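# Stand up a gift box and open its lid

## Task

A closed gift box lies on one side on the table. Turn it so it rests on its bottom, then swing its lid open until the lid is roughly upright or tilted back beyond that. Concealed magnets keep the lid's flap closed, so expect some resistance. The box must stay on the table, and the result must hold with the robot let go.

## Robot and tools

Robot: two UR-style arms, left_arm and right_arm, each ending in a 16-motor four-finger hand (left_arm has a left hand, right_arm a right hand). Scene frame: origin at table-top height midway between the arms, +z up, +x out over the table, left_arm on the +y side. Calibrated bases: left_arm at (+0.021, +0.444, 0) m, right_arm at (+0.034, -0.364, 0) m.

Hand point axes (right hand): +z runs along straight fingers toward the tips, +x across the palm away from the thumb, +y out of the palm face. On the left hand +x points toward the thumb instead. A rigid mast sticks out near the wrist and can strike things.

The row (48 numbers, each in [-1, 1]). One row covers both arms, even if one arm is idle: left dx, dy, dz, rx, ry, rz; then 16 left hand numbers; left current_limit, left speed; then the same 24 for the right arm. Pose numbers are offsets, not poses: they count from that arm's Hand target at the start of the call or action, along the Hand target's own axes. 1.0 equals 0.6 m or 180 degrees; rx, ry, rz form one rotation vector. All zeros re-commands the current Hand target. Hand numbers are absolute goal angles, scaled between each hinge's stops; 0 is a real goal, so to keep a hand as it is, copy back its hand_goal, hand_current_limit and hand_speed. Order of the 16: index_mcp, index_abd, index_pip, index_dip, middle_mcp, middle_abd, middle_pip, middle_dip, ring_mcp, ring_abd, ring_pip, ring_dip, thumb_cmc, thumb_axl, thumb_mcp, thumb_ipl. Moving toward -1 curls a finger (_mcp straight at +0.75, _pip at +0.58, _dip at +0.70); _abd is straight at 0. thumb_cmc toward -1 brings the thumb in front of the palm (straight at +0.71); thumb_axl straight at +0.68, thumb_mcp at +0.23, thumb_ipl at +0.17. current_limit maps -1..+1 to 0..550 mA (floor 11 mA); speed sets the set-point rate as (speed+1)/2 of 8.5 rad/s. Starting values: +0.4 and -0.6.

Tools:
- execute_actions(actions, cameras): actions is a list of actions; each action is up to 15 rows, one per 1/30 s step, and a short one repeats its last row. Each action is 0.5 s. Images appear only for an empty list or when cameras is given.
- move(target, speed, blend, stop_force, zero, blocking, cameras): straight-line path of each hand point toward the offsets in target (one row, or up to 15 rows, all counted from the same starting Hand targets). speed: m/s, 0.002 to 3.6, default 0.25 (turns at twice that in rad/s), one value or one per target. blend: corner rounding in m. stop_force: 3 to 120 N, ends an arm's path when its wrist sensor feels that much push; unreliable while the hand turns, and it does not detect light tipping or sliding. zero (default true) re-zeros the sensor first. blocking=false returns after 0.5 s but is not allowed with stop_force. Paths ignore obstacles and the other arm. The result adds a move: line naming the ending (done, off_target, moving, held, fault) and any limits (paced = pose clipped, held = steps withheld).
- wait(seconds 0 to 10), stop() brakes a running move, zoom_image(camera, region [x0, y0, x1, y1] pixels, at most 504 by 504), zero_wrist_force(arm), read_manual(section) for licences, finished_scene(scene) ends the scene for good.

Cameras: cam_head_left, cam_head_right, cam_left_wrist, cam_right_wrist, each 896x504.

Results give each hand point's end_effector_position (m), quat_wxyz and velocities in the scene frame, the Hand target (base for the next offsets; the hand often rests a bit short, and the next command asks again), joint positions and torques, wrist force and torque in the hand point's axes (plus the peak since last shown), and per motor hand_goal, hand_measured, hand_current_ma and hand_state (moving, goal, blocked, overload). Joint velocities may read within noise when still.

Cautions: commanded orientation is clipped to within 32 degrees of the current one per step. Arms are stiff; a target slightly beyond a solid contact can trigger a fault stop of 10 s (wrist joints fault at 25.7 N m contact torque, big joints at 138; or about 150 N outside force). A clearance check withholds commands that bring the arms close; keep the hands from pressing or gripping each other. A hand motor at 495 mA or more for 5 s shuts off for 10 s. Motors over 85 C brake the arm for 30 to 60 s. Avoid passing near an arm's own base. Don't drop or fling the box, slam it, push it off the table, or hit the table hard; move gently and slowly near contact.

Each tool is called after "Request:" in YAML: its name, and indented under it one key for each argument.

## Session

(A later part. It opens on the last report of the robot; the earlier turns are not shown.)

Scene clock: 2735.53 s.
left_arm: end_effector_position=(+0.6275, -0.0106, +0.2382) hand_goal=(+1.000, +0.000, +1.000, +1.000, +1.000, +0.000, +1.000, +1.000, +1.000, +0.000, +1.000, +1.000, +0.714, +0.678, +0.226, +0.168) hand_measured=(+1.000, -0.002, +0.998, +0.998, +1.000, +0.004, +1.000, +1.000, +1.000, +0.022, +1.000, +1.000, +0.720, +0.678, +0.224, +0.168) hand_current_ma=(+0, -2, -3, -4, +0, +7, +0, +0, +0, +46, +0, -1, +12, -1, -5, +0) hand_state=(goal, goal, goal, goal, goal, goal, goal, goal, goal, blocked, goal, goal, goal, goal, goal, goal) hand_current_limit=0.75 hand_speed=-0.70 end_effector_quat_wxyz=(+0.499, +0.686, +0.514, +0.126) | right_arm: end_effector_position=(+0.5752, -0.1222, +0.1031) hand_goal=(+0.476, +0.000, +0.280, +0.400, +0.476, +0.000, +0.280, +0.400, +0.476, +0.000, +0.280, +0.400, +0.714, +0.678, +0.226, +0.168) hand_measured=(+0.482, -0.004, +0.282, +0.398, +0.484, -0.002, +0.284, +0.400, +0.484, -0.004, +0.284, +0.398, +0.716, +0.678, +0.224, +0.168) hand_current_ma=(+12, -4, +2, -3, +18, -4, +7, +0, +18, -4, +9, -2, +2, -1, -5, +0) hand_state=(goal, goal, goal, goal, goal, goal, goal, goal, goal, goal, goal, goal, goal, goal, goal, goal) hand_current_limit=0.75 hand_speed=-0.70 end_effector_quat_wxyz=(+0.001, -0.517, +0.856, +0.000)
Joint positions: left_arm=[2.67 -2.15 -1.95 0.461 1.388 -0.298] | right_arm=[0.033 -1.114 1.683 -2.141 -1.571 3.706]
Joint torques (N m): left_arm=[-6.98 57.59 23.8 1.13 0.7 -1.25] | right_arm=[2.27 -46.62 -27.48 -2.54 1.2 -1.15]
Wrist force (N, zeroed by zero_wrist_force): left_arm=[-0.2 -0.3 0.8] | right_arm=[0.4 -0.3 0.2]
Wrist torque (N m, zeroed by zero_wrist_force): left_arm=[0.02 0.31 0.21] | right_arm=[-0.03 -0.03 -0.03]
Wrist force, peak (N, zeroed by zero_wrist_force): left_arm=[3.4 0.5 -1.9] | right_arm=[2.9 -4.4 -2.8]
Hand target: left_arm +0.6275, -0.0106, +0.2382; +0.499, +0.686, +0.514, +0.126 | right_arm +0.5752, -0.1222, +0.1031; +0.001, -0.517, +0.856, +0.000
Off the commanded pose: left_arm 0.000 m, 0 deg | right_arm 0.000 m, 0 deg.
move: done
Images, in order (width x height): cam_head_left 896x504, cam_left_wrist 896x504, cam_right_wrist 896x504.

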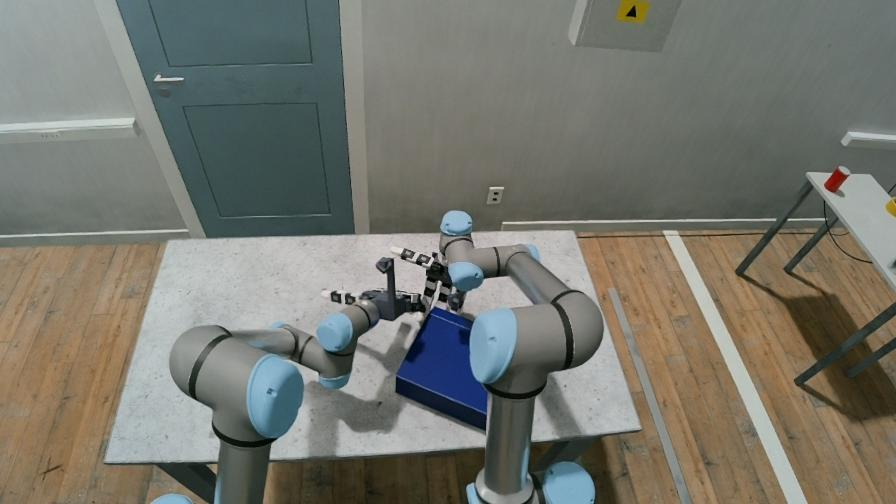

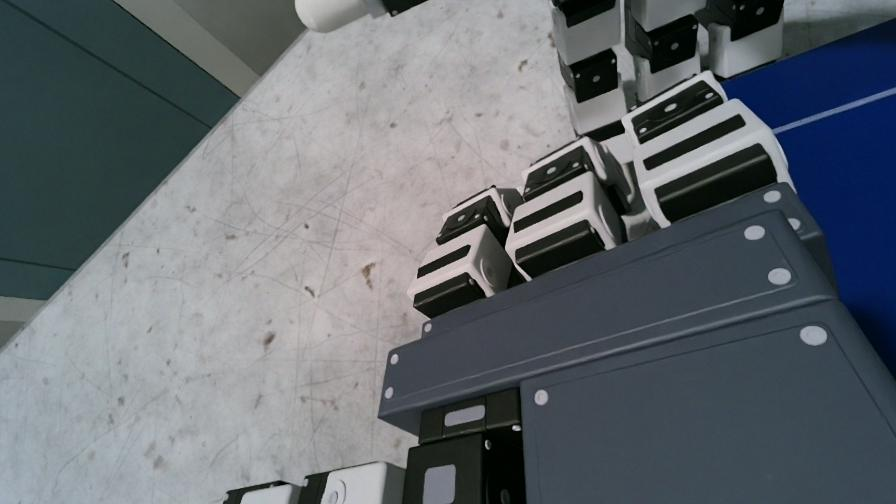

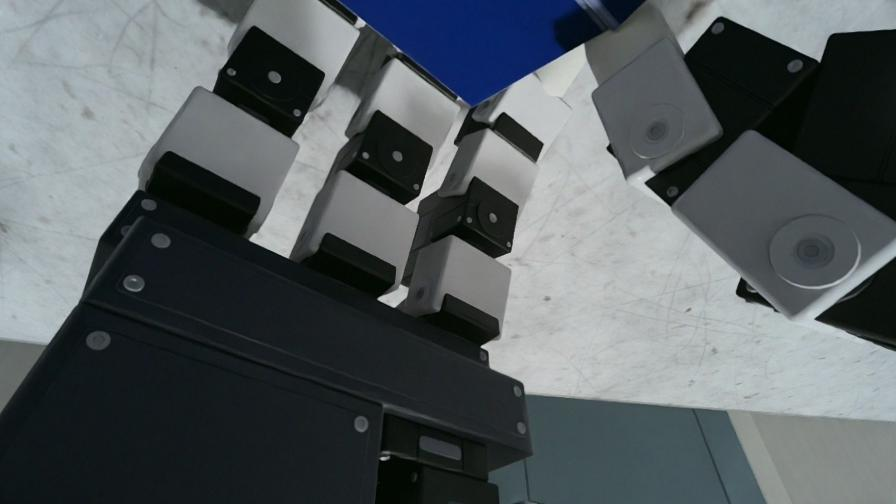

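Request:
move:
  target:
    - [0.1543,0.0315,-0.0995,0,0,0,1,0,1,1,1,0,1,1,1,0,1,1,0.714,0.678,0.226,0.168,0.75,-0.7, 0,0,0,0,0,0,0.476,0,0.28,0.4,0.476,0,0.28,0.4,0.476,0,0.28,0.4,0.714,0.678,0.226,0.168,0.75,-0.7]
    - [0.1543,0.0315,-0.0995,0,0,0,0.4,0,0.58,0.7,0.4,0,0.58,0.7,1,-1,0.6,0.7,0.714,0.678,0.226,0.168,0.75,-0.6, 0,0,0,0,0,0,0.476,0,0.28,0.4,0.476,0,0.28,0.4,0.476,0,0.28,0.4,0.714,0.678,0.226,0.168,0.75,-0.7]
    - [0.213,-0.1082,-0.0188,0,0,0,0.4,0,0.58,0.7,0.4,0,0.58,0.7,1,-1,0.6,0.7,0.714,0.678,0.226,0.168,0.75,-0.6, 0,0,0,0,0,0,0.476,0,0.28,0.4,0.476,0,0.28,0.4,0.476,0,0.28,0.4,0.714,0.678,0.226,0.168,0.75,-0.7]
  speed: [0.1,0.1,0.06]
  cameras: ["cam_left_wrist","cam_right_wrist","cam_head_left"]

Request:
zoom_image:
  camera: "cam_head_left"
  region: [360, 250, 560, 420]

Scene clock: 2790.27 s.
left_arm: end_effector_position=(+0.6383, +0.1001, +0.1472) hand_goal=(+0.400, +0.000, +0.580, +0.700, +0.400, +0.000, +0.580, +0.700, +1.000, -1.000, +0.600, +0.700, +0.714, +0.678, +0.226, +0.168) hand_measured=(+0.420, -0.002, +0.586, +0.704, +0.420, +0.004, +0.588, +0.704, +1.000, -0.988, +0.606, +0.704, +0.720, +0.678, +0.224, +0.168) hand_current_ma=(+49, -2, +10, +5, +49, +6, +13, +5, +0, +20, +8, +5, +12, -1, -5, +0) hand_state=(goal, goal, goal, goal, goal, goal, goal, goal, goal, goal, goal, goal, goal, goal, goal, goal) hand_current_limit=0.75 hand_speed=-0.60 end_effector_quat_wxyz=(+0.499, +0.686, +0.514, +0.126) | right_arm: end_effector_position=(+0.5752, -0.1222, +0.1031) hand_goal=(+0.476, +0.000, +0.280, +0.400, +0.476, +0.000, +0.280, +0.400, +0.476, +0.000, +0.280, +0.400, +0.714, +0.678, +0.226, +0.168) hand_measured=(+0.482, -0.004, +0.282, +0.398, +0.484, -0.002, +0.284, +0.400, +0.484, -0.004, +0.284, +0.398, +0.716, +0.678, +0.224, +0.168) hand_current_ma=(+12, -4, +2, -3, +18, -4, +7, +0, +18, -4, +9, -2, +2, -1, -5, +0) hand_state=(goal, goal, goal, goal, goal, goal, goal, goal, goal, goal, goal, goal, goal, goal, goal, goal) hand_current_limit=0.75 hand_speed=-0.70 end_effector_quat_wxyz=(+0.001, -0.517, +0.856, +0.000)
Joint positions: left_arm=[2.897 -2.29 -2.123 0.741 1.19 -0.182] | right_arm=[0.033 -1.114 1.683 -2.141 -1.571 3.706]
Joint torques (N m): left_arm=[-1.98 27.73 17.97 5.66 -0.42 -0.81] | right_arm=[2.03 -49.73 -27.62 -2.42 2.1 -1.02]
Wrist force (N, zeroed by zero_wrist_force): left_arm=[-1.3 0.7 0.6] | right_arm=[0.4 -0.2 0.2]
Wrist torque (N m, zeroed by zero_wrist_force): left_arm=[0.10 0.26 -0.15] | right_arm=[-0.01 -0.02 -0.04]
Wrist force, peak (N, zeroed by zero_wrist_force): left_arm=[-1.7 1.2 0.5] | right_arm=[0.7 -0.5 0.3]
Hand target: left_arm +0.6383, +0.1001, +0.1471; +0.499, +0.686, +0.514, +0.126 | right_arm +0.5752, -0.1222, +0.1031; +0.001, -0.517, +0.856, +0.000
Off the commanded pose: left_arm 0.000 m, 0 deg | right_arm 0.000 m, 0 deg.
move: done
Images, in order (width x height): cam_head_left 896x504, cam_left_wrist 896x504, cam_right_wrist 896x504.

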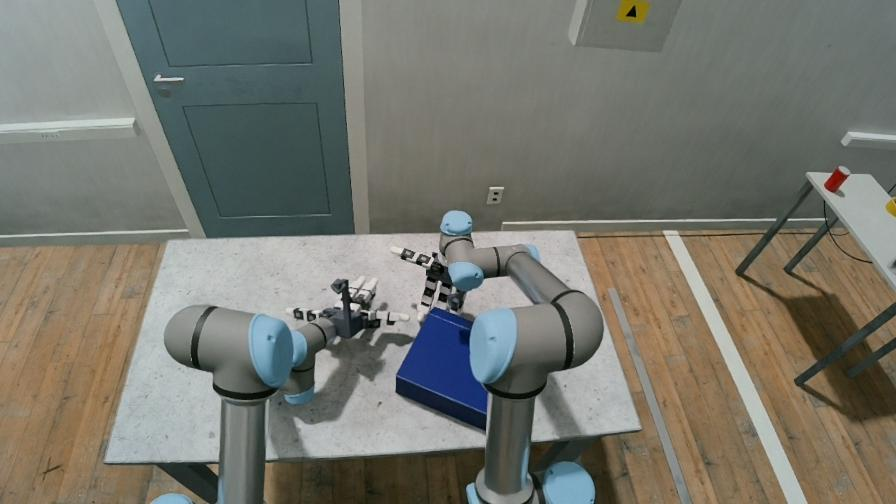

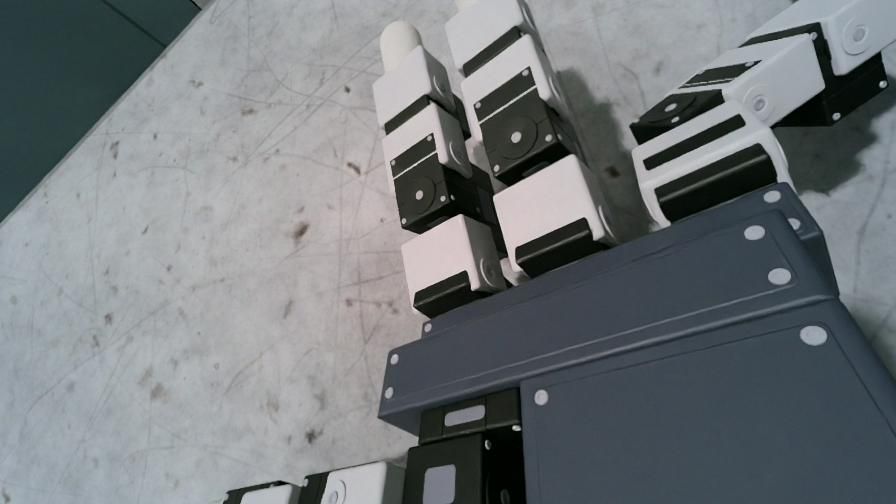

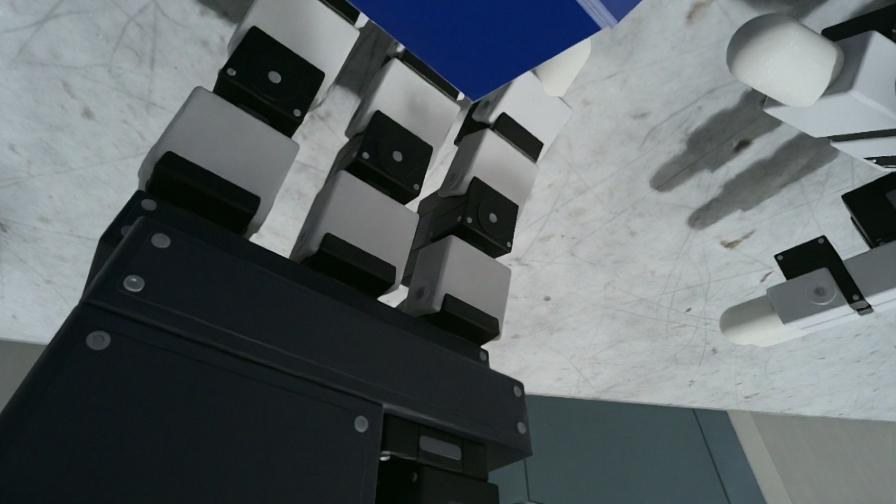

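Scaled by 2.520 from the camera's 896x504 image, which has a finer 1280x720 frame.

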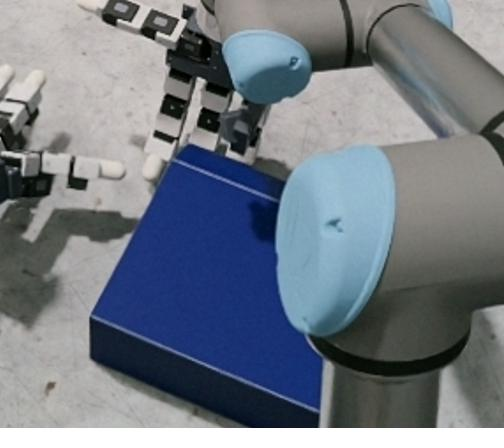

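Request:
move:
  target: [-0.141,-0.0444,0.0257,0,0,0,0.4,0,0.58,0.7,0.4,0,0.58,0.7,1,-1,0.6,0.7,0.714,0.678,0.226,0.168,0.75,-0.6, 0,0,0,0,0,0,0.476,0,0.28,0.4,0.476,0,0.28,0.4,0.476,0,0.28,0.4,0.714,0.678,0.226,0.168,0.75,-0.7]
  speed: 0.015
  stop_force: 5
  cameras: ["cam_left_wrist","cam_right_wrist","cam_head_left"]

Request:
zoom_image:
  camera: "cam_head_left"
  region: [360, 250, 560, 420]

Scene clock: 2812.07 s.
left_arm: end_effector_position=(+0.5962, +0.0205, +0.1470) hand_goal=(+0.400, +0.000, +0.580, +0.700, +0.400, +0.000, +0.580, +0.700, +1.000, -1.000, +0.600, +0.700, +0.714, +0.678, +0.226, +0.168) hand_measured=(+0.420, -0.002, +0.586, +0.704, +0.420, +0.004, +0.588, +0.704, +0.996, -0.976, +0.594, +0.698, +0.720, +0.678, +0.224, +0.168) hand_current_ma=(+49, -2, +10, +5, +49, +6, +13, +5, -8, +51, -9, -4, +12, -1, -5, +0) hand_state=(goal, goal, goal, goal, goal, goal, goal, goal, goal, blocked, goal, goal, goal, goal, goal, goal) hand_current_limit=0.75 hand_speed=-0.60 end_effector_quat_wxyz=(+0.499, +0.686, +0.514, +0.126) | right_arm: end_effector_position=(+0.5752, -0.1222, +0.1031) hand_goal=(+0.476, +0.000, +0.280, +0.400, +0.476, +0.000, +0.280, +0.400, +0.476, +0.000, +0.280, +0.400, +0.714, +0.678, +0.226, +0.168) hand_measured=(+0.482, -0.004, +0.282, +0.398, +0.484, -0.002, +0.284, +0.400, +0.484, -0.004, +0.284, +0.398, +0.716, +0.678, +0.224, +0.168) hand_current_ma=(+12, -4, +2, -3, +18, -4, +7, +0, +18, -4, +9, -2, +2, -1, -5, +0) hand_state=(goal, goal, goal, goal, goal, goal, goal, goal, goal, goal, goal, goal, goal, goal, goal, goal) hand_current_limit=0.75 hand_speed=-0.70 end_effector_quat_wxyz=(+0.001, -0.517, +0.856, +0.000)
Joint positions: left_arm=[2.699 -2.308 -2.076 0.742 1.362 -0.284] | right_arm=[0.033 -1.114 1.683 -2.141 -1.571 3.706]
Joint torques (N m): left_arm=[-7.23 28.6 18.19 1.03 1.02 -1.06] | right_arm=[2.02 -49.78 -27.84 -2.35 3.09 -0.94]
Wrist force (N, zeroed by zero_wrist_force): left_arm=[0.6 1.1 1.3] | right_arm=[0.4 -0.2 0.1]
Wrist torque (N m, zeroed by zero_wrist_force): left_arm=[0.02 0.39 0.06] | right_arm=[0.00 -0.02 -0.03]
Wrist force, peak (N, zeroed by zero_wrist_force): left_arm=[0.1 2.4 0.9] | right_arm=[0.6 -0.5 0.2]
Hand target: left_arm +0.5962, +0.0205, +0.1470; +0.499, +0.686, +0.514, +0.126 | right_arm +0.5752, -0.1222, +0.1031; +0.001, -0.517, +0.856, +0.000
Off the commanded pose: left_arm 0.000 m, 0 deg | right_arm 0.000 m, 0 deg.
move: done
Images, in order (width x height): cam_head_left 896x504, cam_left_wrist 896x504, cam_right_wrist 896x504.

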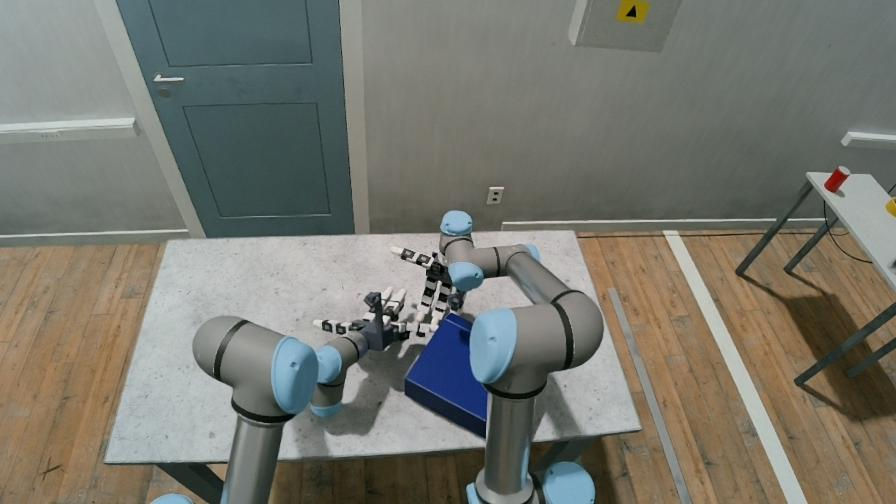

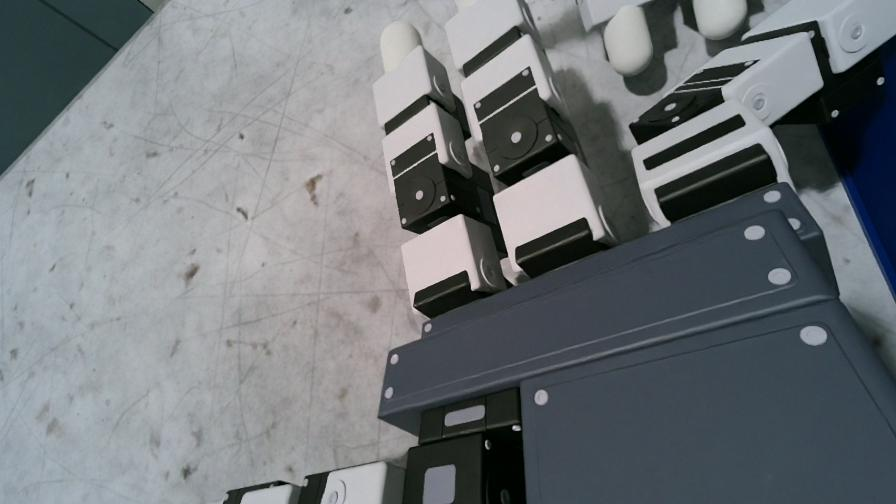

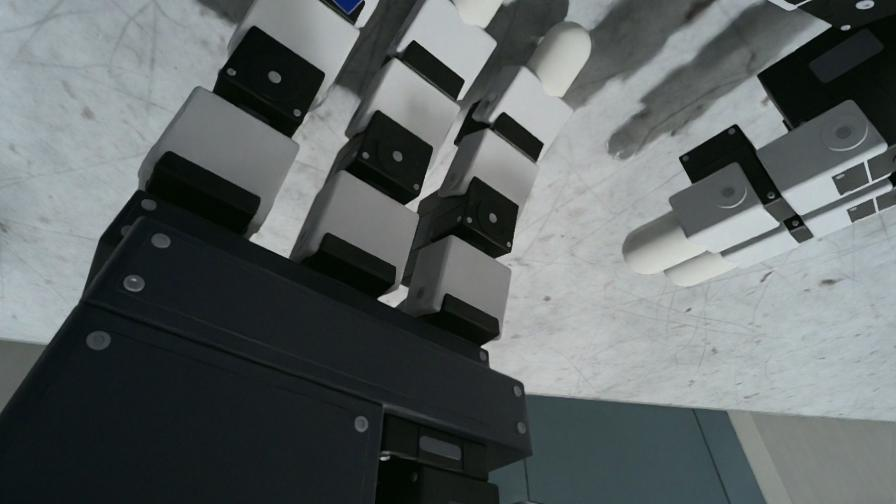

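Scaled by 2.520 from the camera's 896x504 image, which has a finer 1280x720 frame.

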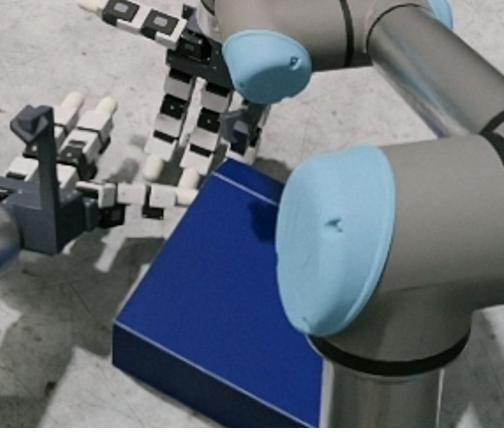

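Request:
move:
  target: [-0.0442,0.0629,-0.0363,0,0,0,0.4,0,0.58,0.7,0.4,0,0.58,0.7,1,-1,0.6,0.7,0.714,0.678,0.226,0.168,0.75,-0.6, 0,0,0,0,0,0,0.476,0,0.28,0.4,0.476,0,0.28,0.4,0.476,0,0.28,0.4,0.714,0.678,0.226,0.168,0.75,-0.7]
  speed: 0.015
  stop_force: 8
  cameras: ["cam_left_wrist","cam_head_left"]

Request:
zoom_image:
  camera: "cam_head_left"
  region: [360, 250, 560, 420]

Scene clock: 2828.10 s.
left_arm: end_effector_position=(+0.5915, +0.0116, +0.1970) hand_goal=(+0.400, +0.000, +0.580, +0.700, +0.400, +0.000, +0.580, +0.700, +1.000, -1.000, +0.600, +0.700, +0.714, +0.678, +0.226, +0.168) hand_measured=(+0.420, -0.002, +0.586, +0.704, +0.420, +0.004, +0.588, +0.704, +1.000, -0.954, +0.608, +0.702, +0.720, +0.678, +0.224, +0.168) hand_current_ma=(+49, -2, +10, +5, +49, +6, +13, +5, +0, +115, +13, +4, +12, -1, -5, +0) hand_state=(goal, goal, goal, goal, goal, goal, goal, goal, goal, blocked, goal, goal, goal, goal, goal, goal) hand_current_limit=0.75 hand_speed=-0.60 end_effector_quat_wxyz=(+0.499, +0.686, +0.514, +0.126) | right_arm: end_effector_position=(+0.5752, -0.1222, +0.1031) hand_goal=(+0.476, +0.000, +0.280, +0.400, +0.476, +0.000, +0.280, +0.400, +0.476, +0.000, +0.280, +0.400, +0.714, +0.678, +0.226, +0.168) hand_measured=(+0.482, -0.004, +0.282, +0.398, +0.484, -0.002, +0.284, +0.400, +0.484, -0.004, +0.284, +0.398, +0.716, +0.678, +0.224, +0.168) hand_current_ma=(+12, -4, +2, -3, +18, -4, +7, +0, +18, -4, +9, -2, +2, -1, -5, +0) hand_state=(goal, goal, goal, goal, goal, goal, goal, goal, goal, goal, goal, goal, goal, goal, goal, goal) hand_current_limit=0.75 hand_speed=-0.70 end_effector_quat_wxyz=(+0.001, -0.517, +0.856, +0.000)
Joint positions: left_arm=[2.678 -2.186 -2.079 0.625 1.381 -0.294] | right_arm=[0.033 -1.114 1.683 -2.141 -1.571 3.706]
Joint torques (N m): left_arm=[-6.41 54.86 21.49 1.42 0.96 -1.17] | right_arm=[2.18 -49.64 -26.72 -2.26 3.08 -0.78]
Wrist force (N, zeroed by zero_wrist_force): left_arm=[-0.3 0.4 1.1] | right_arm=[0.3 -0.5 0.1]
Wrist torque (N m, zeroed by zero_wrist_force): left_arm=[0.08 0.39 0.20] | right_arm=[-0.04 -0.01 -0.04]
Wrist force, peak (N, zeroed by zero_wrist_force): left_arm=[0.1 2.3 0.9] | right_arm=[0.4 -0.8 0.3]
Hand target: left_arm +0.5915, +0.0116, +0.1970; +0.499, +0.686, +0.514, +0.126 | right_arm +0.5752, -0.1222, +0.1031; +0.001, -0.517, +0.856, +0.000
Off the commanded pose: left_arm 0.000 m, 0 deg | right_arm 0.000 m, 0 deg.
move: done
Images, in order (width x height): cam_head_left 896x504, cam_left_wrist 896x504.

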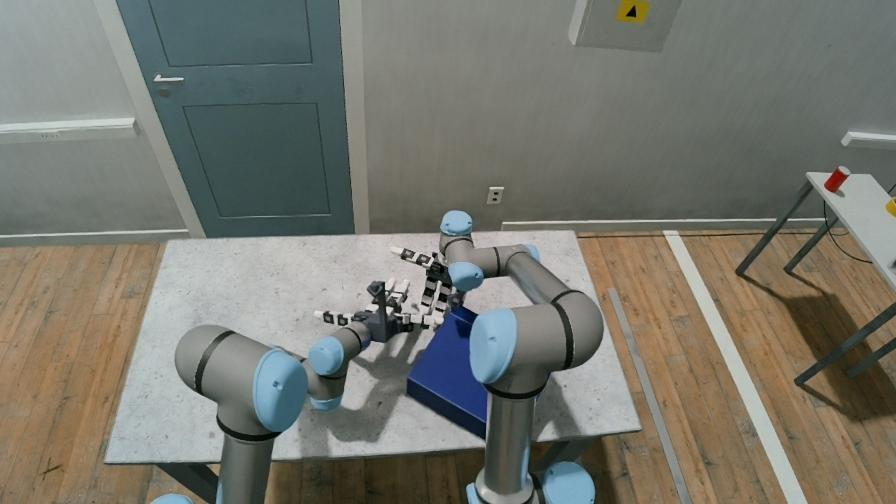

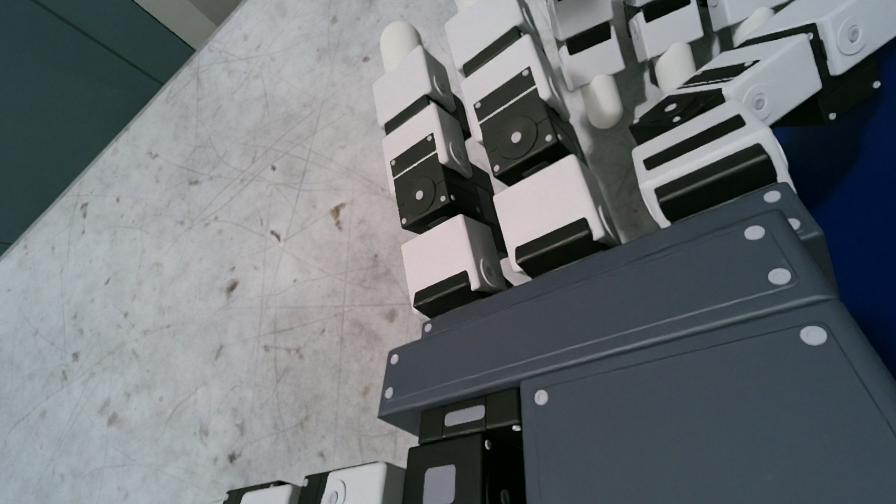

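Scaled by 2.520 from the camera's 896x504 image, which has a finer 1280x720 frame.

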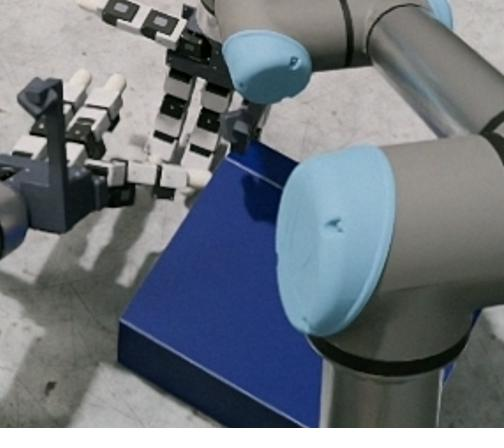

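Request:
wait:
  seconds: 0.1
  cameras: ["all"]

Request:
zoom_image:
  camera: "cam_head_left"
  region: [400, 290, 500, 380]

Request:
zoom_image:
  camera: "cam_left_wrist"
  region: [596, 0, 896, 300]

Scene clock: 2835.40 s.
left_arm: end_effector_position=(+0.5915, +0.0116, +0.1970) hand_goal=(+0.400, +0.000, +0.580, +0.700, +0.400, +0.000, +0.580, +0.700, +1.000, -1.000, +0.600, +0.700, +0.714, +0.678, +0.226, +0.168) hand_measured=(+0.420, -0.002, +0.586, +0.704, +0.420, +0.004, +0.588, +0.704, +1.000, -0.954, +0.608, +0.702, +0.720, +0.678, +0.224, +0.168) hand_current_ma=(+49, -2, +10, +5, +49, +6, +13, +5, +0, +115, +13, +4, +12, -1, -5, +0) hand_state=(goal, goal, goal, goal, goal, goal, goal, goal, goal, blocked, goal, goal, goal, goal, goal, goal) hand_current_limit=0.75 hand_speed=-0.60 end_effector_quat_wxyz=(+0.499, +0.686, +0.514, +0.126) | right_arm: end_effector_position=(+0.5752, -0.1222, +0.1031) hand_goal=(+0.476, +0.000, +0.280, +0.400, +0.476, +0.000, +0.280, +0.400, +0.476, +0.000, +0.280, +0.400, +0.714, +0.678, +0.226, +0.168) hand_measured=(+0.482, -0.004, +0.282, +0.398, +0.484, -0.002, +0.284, +0.400, +0.484, -0.004, +0.284, +0.398, +0.716, +0.678, +0.224, +0.168) hand_current_ma=(+12, -4, +2, -3, +18, -4, +7, +0, +18, -4, +9, -2, +2, -1, -5, +0) hand_state=(goal, goal, goal, goal, goal, goal, goal, goal, goal, goal, goal, goal, goal, goal, goal, goal) hand_current_limit=0.75 hand_speed=-0.70 end_effector_quat_wxyz=(+0.001, -0.517, +0.856, +0.000)
Joint positions: left_arm=[2.678 -2.186 -2.079 0.625 1.381 -0.294] | right_arm=[0.033 -1.114 1.683 -2.141 -1.571 3.706]
Joint torques (N m): left_arm=[-6.86 54.7 21.28 1.4 1.41 -1.05] | right_arm=[2.58 -49.01 -26.8 -2.14 2.94 -0.58]
Wrist force (N, zeroed by zero_wrist_force): left_arm=[0.0 -0.3 1.4] | right_arm=[0.4 -0.4 0.1]
Wrist torque (N m, zeroed by zero_wrist_force): left_arm=[0.07 0.39 0.20] | right_arm=[-0.02 -0.02 -0.04]
Wrist force, peak (N, zeroed by zero_wrist_force): left_arm=[0.0 0.1 1.4] | right_arm=[0.6 -0.6 0.2]
Hand target: left_arm +0.5915, +0.0116, +0.1970; +0.499, +0.686, +0.514, +0.126 | right_arm +0.5752, -0.1222, +0.1031; +0.001, -0.517, +0.856, +0.000
Off the commanded pose: left_arm 0.000 m, 0 deg | right_arm 0.000 m, 0 deg.
wait: 0.10 s; at rest from the start

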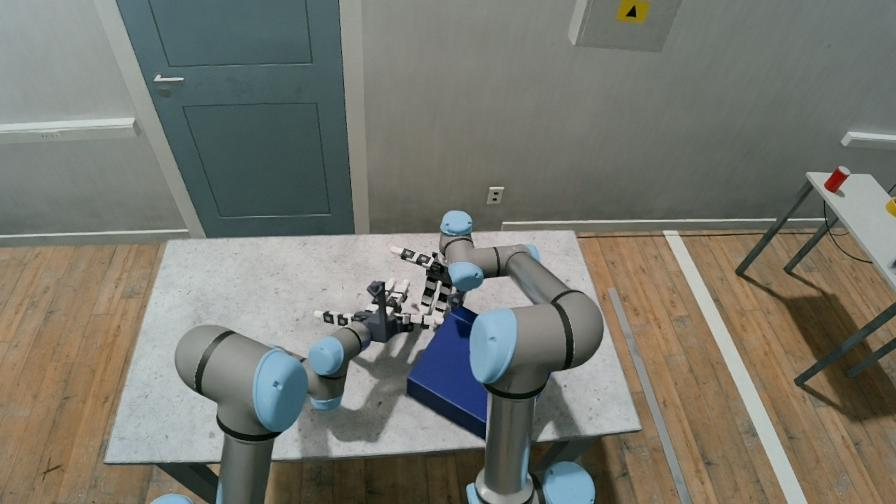

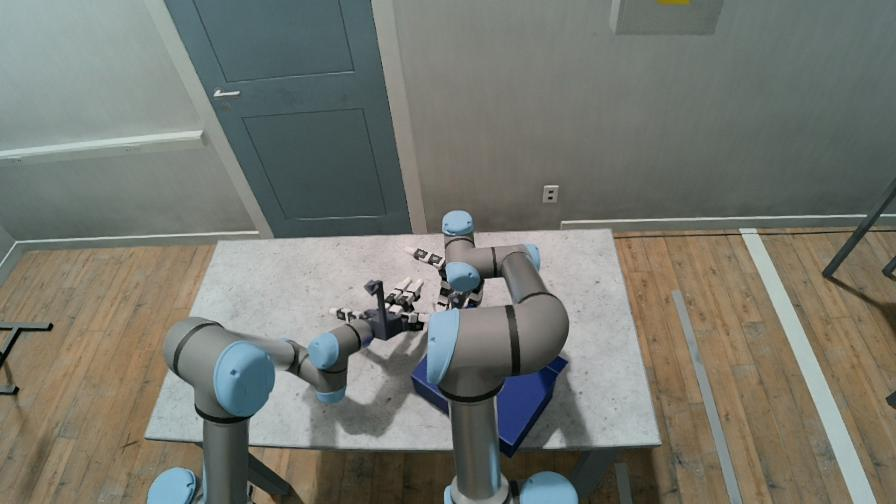

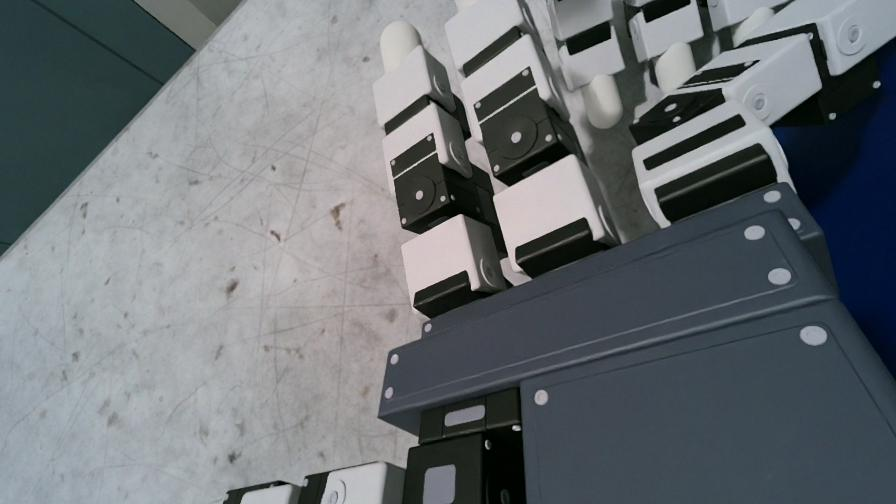

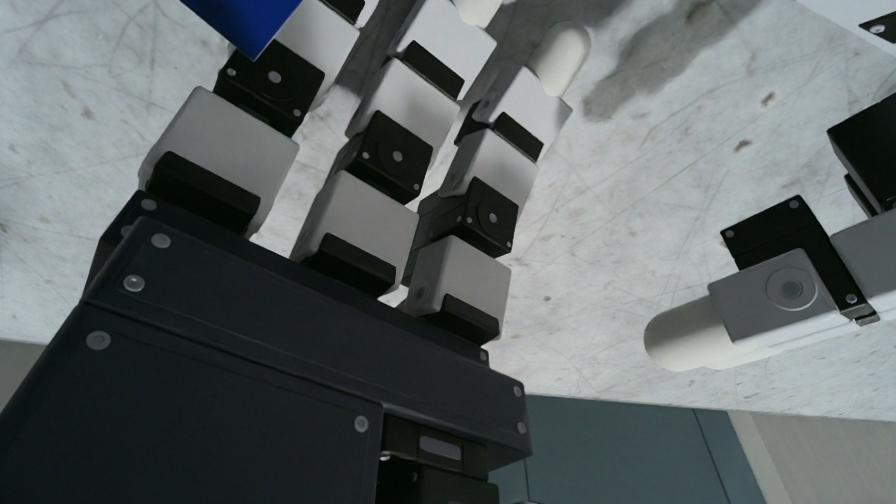

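Scaled by 5.040 from the camera's 896x504 image, which has a finer 1280x720 frame.

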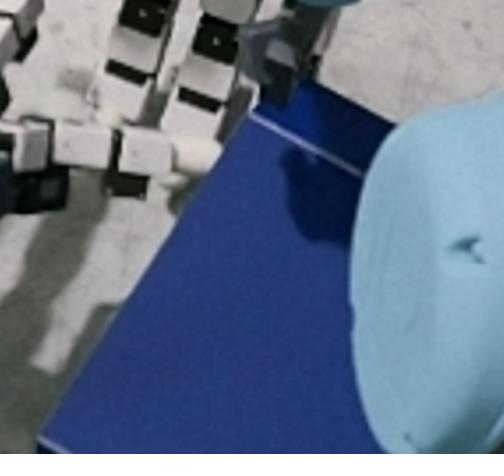

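Scaled by 1.680 from the camera's 896x504 image, which has a finer 1280x720 frame.

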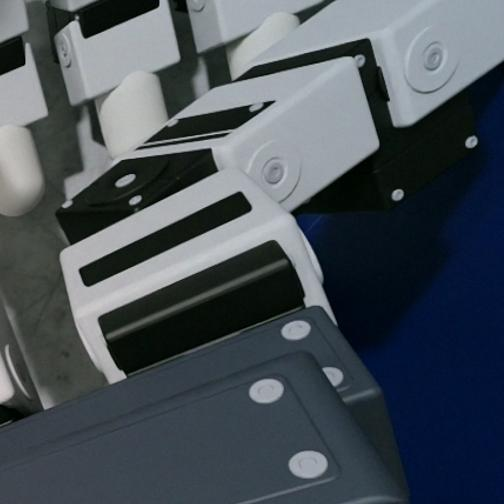

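Request:
move:
  target: [-0.0548,-0.0173,0.01,0,0,0,0.4,0,0.58,0.7,0.4,0,0.58,0.7,1,-1,0.6,0.7,0.714,0.678,0.226,0.168,0.75,-0.6, 0,-0.25,0,0,0,0,0.476,0,0.28,0.4,0.476,0,0.28,0.4,0.476,0,0.28,0.4,0.714,0.678,0.226,0.168,0.5,-0.7]
  speed: 0.04
  stop_force: 8
  cameras: ["all"]

Request:
zoom_image:
  camera: "cam_head_left"
  region: [400, 290, 500, 380]

Scene clock: 2866.00 s.
left_arm: end_effector_position=(+0.5752, -0.0194, +0.1969) hand_goal=(+0.400, +0.000, +0.580, +0.700, +0.400, +0.000, +0.580, +0.700, +1.000, -1.000, +0.600, +0.700, +0.714, +0.678, +0.226, +0.168) hand_measured=(+0.420, -0.002, +0.586, +0.704, +0.420, +0.004, +0.588, +0.704, +1.000, -0.954, +0.602, +0.702, +0.720, +0.678, +0.224, +0.168) hand_current_ma=(+49, -2, +10, +5, +49, +6, +13, +5, +0, +115, +2, +2, +12, -1, -5, +0) hand_state=(goal, goal, goal, goal, goal, goal, goal, goal, goal, blocked, goal, goal, goal, goal, goal, goal) hand_current_limit=0.75 hand_speed=-0.60 end_effector_quat_wxyz=(+0.499, +0.686, +0.514, +0.126) | right_arm: end_effector_position=(+0.7079, -0.1921, +0.1032) hand_goal=(+0.476, +0.000, +0.280, +0.400, +0.476, +0.000, +0.280, +0.400, +0.476, +0.000, +0.280, +0.400, +0.714, +0.678, +0.226, +0.168) hand_measured=(+0.482, -0.004, +0.282, +0.398, +0.484, -0.002, +0.284, +0.400, +0.484, -0.002, +0.284, +0.398, +0.716, +0.678, +0.224, +0.168) hand_current_ma=(+12, -4, +2, -3, +17, -4, +7, +0, +17, -4, +9, -2, +2, -1, -5, +0) hand_state=(goal, goal, goal, goal, goal, goal, goal, goal, goal, goal, goal, goal, goal, goal, goal, goal) hand_current_limit=0.50 hand_speed=-0.70 end_effector_quat_wxyz=(+0.001, -0.517, +0.856, +0.000)
Joint positions: left_arm=[2.603 -2.2 -2.048 0.613 1.447 -0.33] | right_arm=[-0.076 -0.87 1.275 -1.977 -1.57 3.597]
Joint torques (N m): left_arm=[-7.86 29.46 20.88 1.38 1.1 -0.91] | right_arm=[-6.38 -35.24 -34.35 -0.34 0.33 -1.68]
Wrist force (N, zeroed by zero_wrist_force): left_arm=[0.0 1.0 1.1] | right_arm=[0.3 -0.3 0.2]
Wrist torque (N m, zeroed by zero_wrist_force): left_arm=[0.07 0.48 0.13] | right_arm=[-0.05 -0.02 0.20]
Wrist force, peak (N, zeroed by zero_wrist_force): left_arm=[0.1 1.2 1.5] | right_arm=[0.7 -0.6 -0.1]
Hand target: left_arm +0.5752, -0.0194, +0.1969; +0.499, +0.686, +0.514, +0.126 | right_arm +0.7079, -0.1921, +0.1032; +0.001, -0.517, +0.856, +0.000
Off the commanded pose: left_arm 0.000 m, 0 deg | right_arm 0.000 m, 0 deg.
move: done

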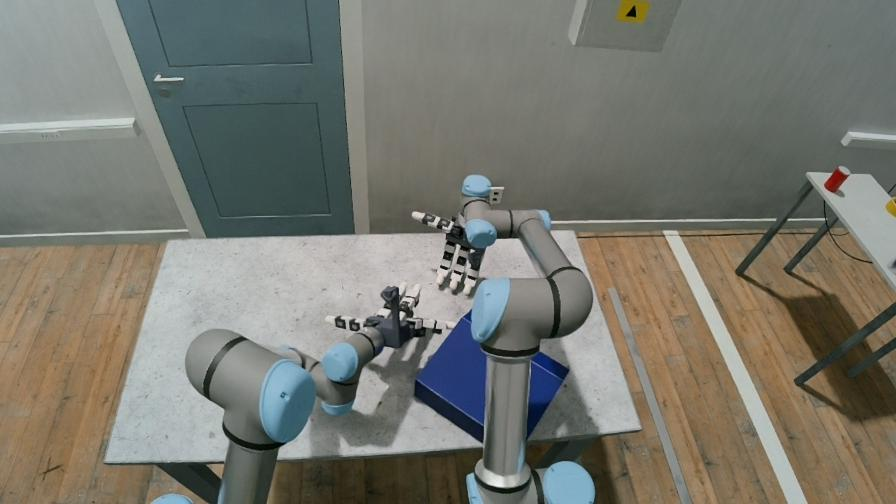

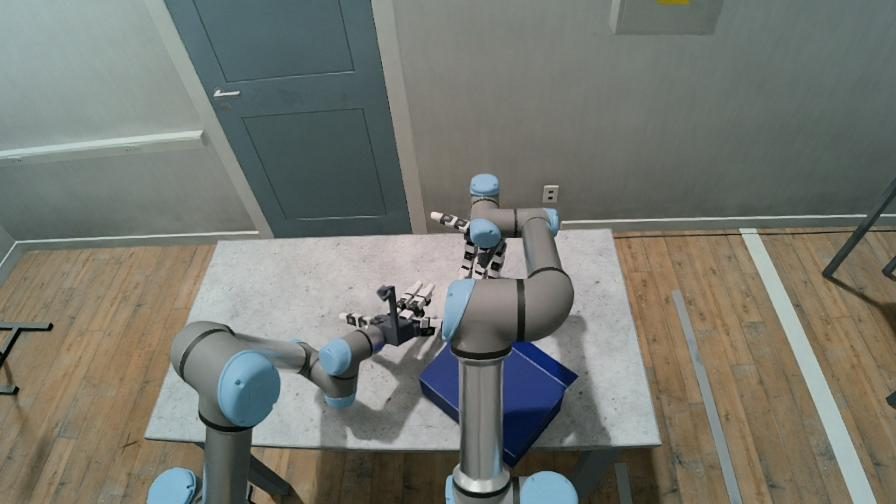

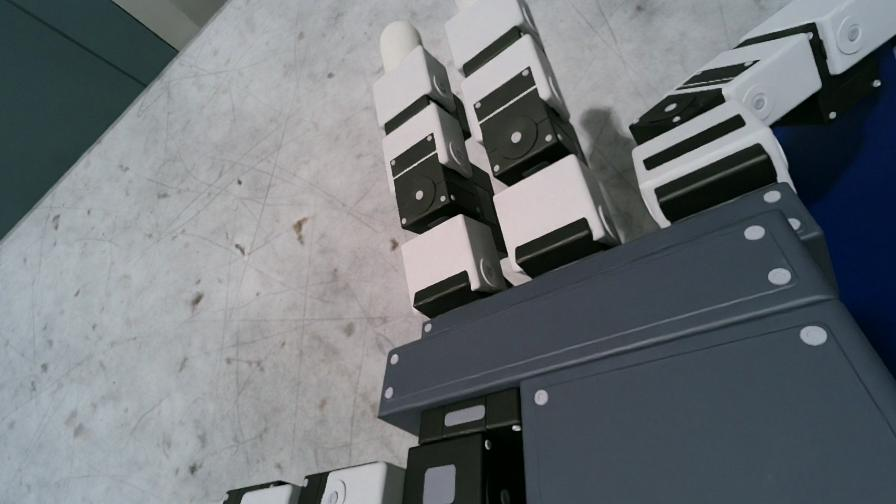

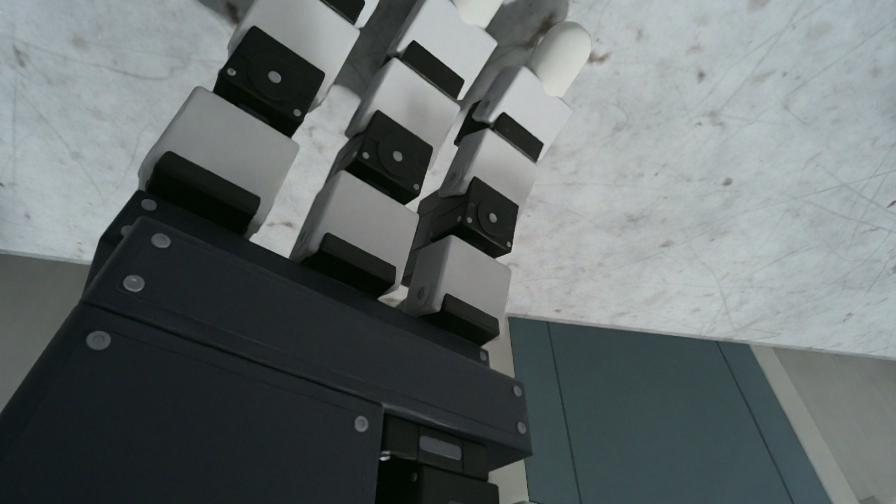

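Scaled by 5.040 from the camera's 896x504 image, which has a finer 1280x720 frame.

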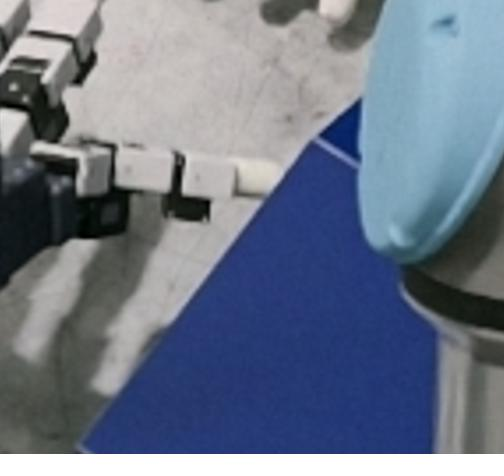

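Request:
zoom_image:
  camera: "cam_head_right"
  region: [400, 310, 600, 470]

Request:
zoom_image:
  camera: "cam_head_left"
  region: [400, 300, 600, 460]

Scaled by 2.520 from the camera's 896x504 image, which has a finer 1280x720 frame.

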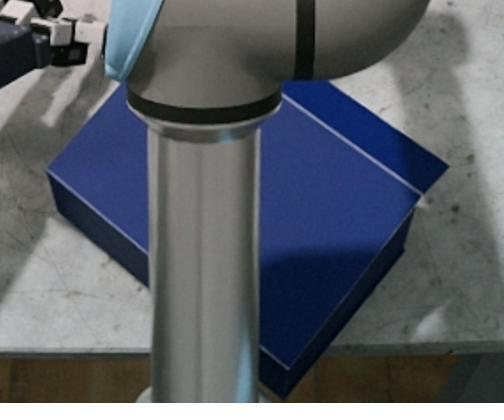

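Scaled by 2.520 from the camera's 896x504 image, which has a finer 1280x720 frame.

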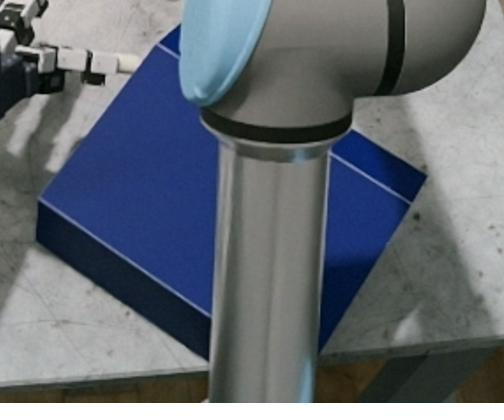

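Request:
move:
  target:
    - [0.0103,-0.0244,0.0141,0,0,0,0.4,0,0.58,0.7,0.4,0,0.58,0.7,1,-1,0.6,0.7,0.714,0.678,0.226,0.168,0.75,-0.6, 0,0,-0.311,0,0,0,0.75,0,0.58,0.7,0.75,0,0.58,0.7,0.75,0,0.58,0.7,0.714,0.678,0.226,0.168,0.6,-0.7]
    - [0.198,0.0348,-0.02,0,0,0,0.4,0,0.58,0.7,0.4,0,0.58,0.7,1,-1,0.6,0.7,0.714,0.678,0.226,0.168,0.75,-0.6, 0,0,-0.311,0,0,0,0.75,0,0.58,0.7,0.75,0,0.58,0.7,0.75,0,0.58,0.7,0.714,0.678,0.226,0.168,0.6,-0.7]
    - [0.198,0.0348,-0.02,0,0,0,0.4,0,0.58,0.7,0.4,0,0.58,0.7,1,-1,0.6,0.7,0.714,0.678,0.226,0.168,0.75,-0.6, 0.2833,0.536,-0.311,0,0,0,0.75,0,0.58,0.7,0.75,0,0.58,0.7,0.75,0,0.58,0.7,0.714,0.678,0.226,0.168,0.6,-0.7]
  speed: [0.1,0.08,0.2]
  cameras: ["all"]

Request:
zoom_image:
  camera: "cam_head_left"
  region: [400, 300, 600, 460]

Scene clock: 2933.10 s.
left_arm: end_effector_position=(+0.6312, +0.0866, +0.1791) hand_goal=(+0.400, +0.000, +0.580, +0.700, +0.400, +0.000, +0.580, +0.700, +1.000, -1.000, +0.600, +0.700, +0.714, +0.678, +0.226, +0.168) hand_measured=(+0.420, -0.002, +0.586, +0.704, +0.420, +0.004, +0.588, +0.704, +1.000, -0.988, +0.602, +0.700, +0.720, +0.678, +0.224, +0.168) hand_current_ma=(+49, -2, +10, +5, +49, +6, +13, +5, +0, +21, +3, +0, +12, -1, -5, +0) hand_state=(goal, goal, goal, goal, goal, goal, goal, goal, goal, goal, goal, goal, goal, goal, goal, goal) hand_current_limit=0.75 hand_speed=-0.60 end_effector_quat_wxyz=(+0.499, +0.686, +0.514, +0.126) | right_arm: end_effector_position=(+0.3440, -0.1926, +0.2894) hand_goal=(+0.750, +0.000, +0.580, +0.700, +0.750, +0.000, +0.580, +0.700, +0.750, +0.000, +0.580, +0.700, +0.714, +0.678, +0.226, +0.168) hand_measured=(+0.746, -0.002, +0.578, +0.698, +0.746, -0.002, +0.578, +0.698, +0.746, -0.002, +0.578, +0.696, +0.716, +0.678, +0.224, +0.168) hand_current_ma=(-7, -4, -4, -5, -6, -4, -5, -5, -6, -4, -4, -5, +2, -1, -5, +0) hand_state=(goal, goal, goal, goal, goal, goal, goal, goal, goal, goal, goal, goal, goal, goal, goal, goal) hand_current_limit=0.60 hand_speed=-0.70 end_effector_quat_wxyz=(+0.001, -0.517, +0.856, +0.000)
Joint positions: left_arm=[2.863 -2.209 -2.127 0.67 1.219 -0.2] | right_arm=[-0.106 -1.862 1.991 -1.702 -1.57 3.567]
Joint torques (N m): left_arm=[7 52.85 -2.42 1.06 -1.92 1.85] | right_arm=[-6.29 -20.48 -15.87 -0.51 3.08 -1.85]
Wrist force (N, zeroed by zero_wrist_force): left_arm=[-1.6 1.2 0.4] | right_arm=[0.6 -0.5 0.5]
Wrist torque (N m, zeroed by zero_wrist_force): left_arm=[0.17 0.26 -0.22] | right_arm=[-0.19 -0.08 0.24]
Wrist force, peak (N, zeroed by zero_wrist_force): left_arm=[-0.6 1.3 1.6] | right_arm=[0.3 3.9 -5.9]
Hand target: left_arm +0.6312, +0.0866, +0.1791; +0.499, +0.686, +0.514, +0.126 | right_arm +0.3439, -0.1926, +0.2894; +0.001, -0.517, +0.856, +0.000
Off the commanded pose: left_arm 0.000 m, 0 deg | right_arm 0.000 m, 0 deg.
move: done

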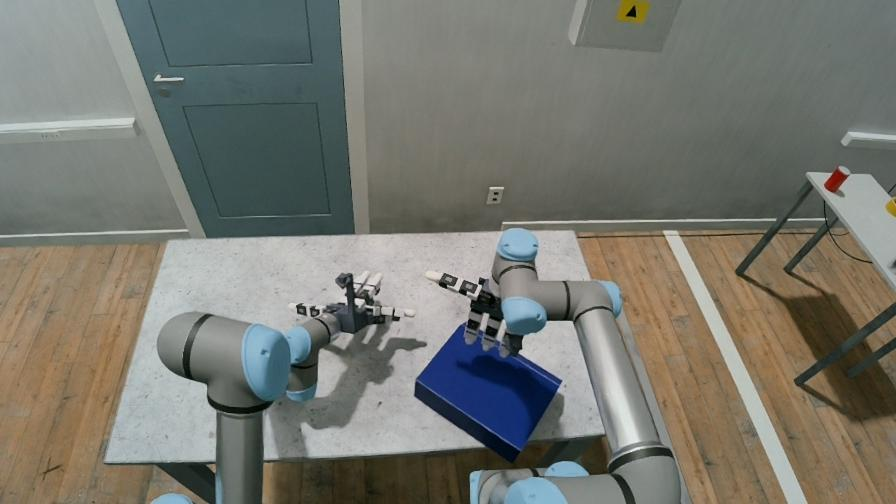

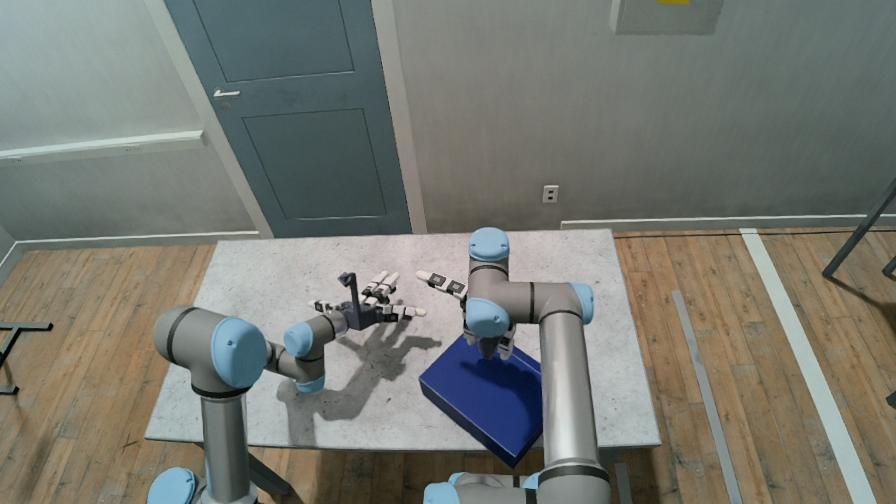

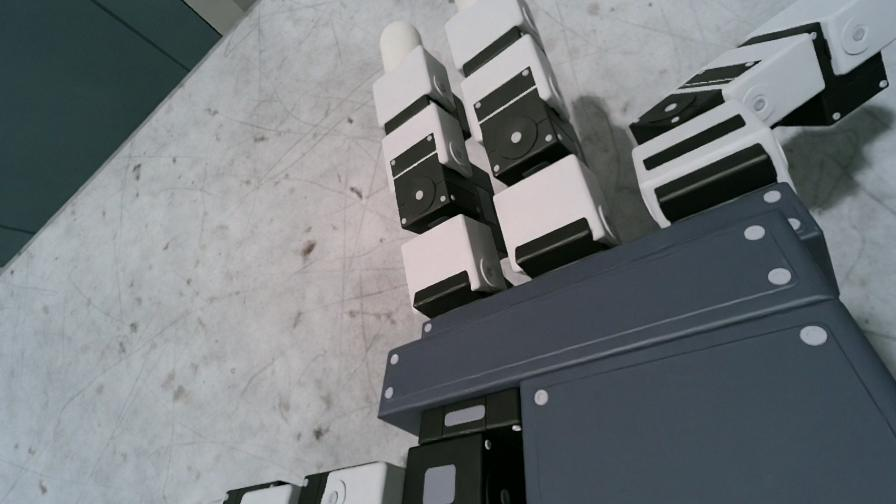

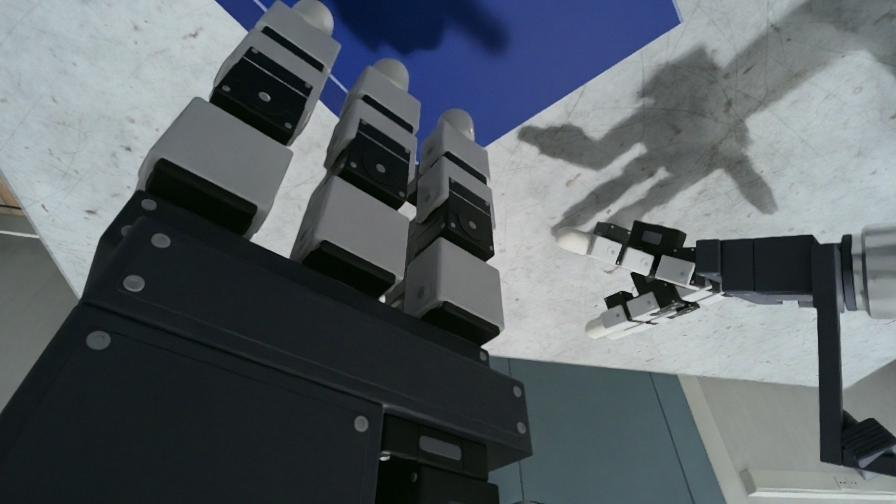

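Scaled by 2.520 from the camera's 896x504 image, which has a finer 1280x720 frame.

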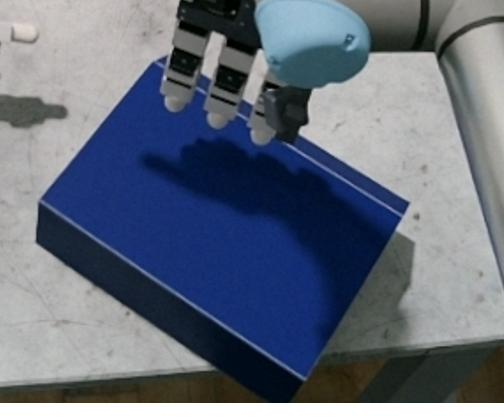

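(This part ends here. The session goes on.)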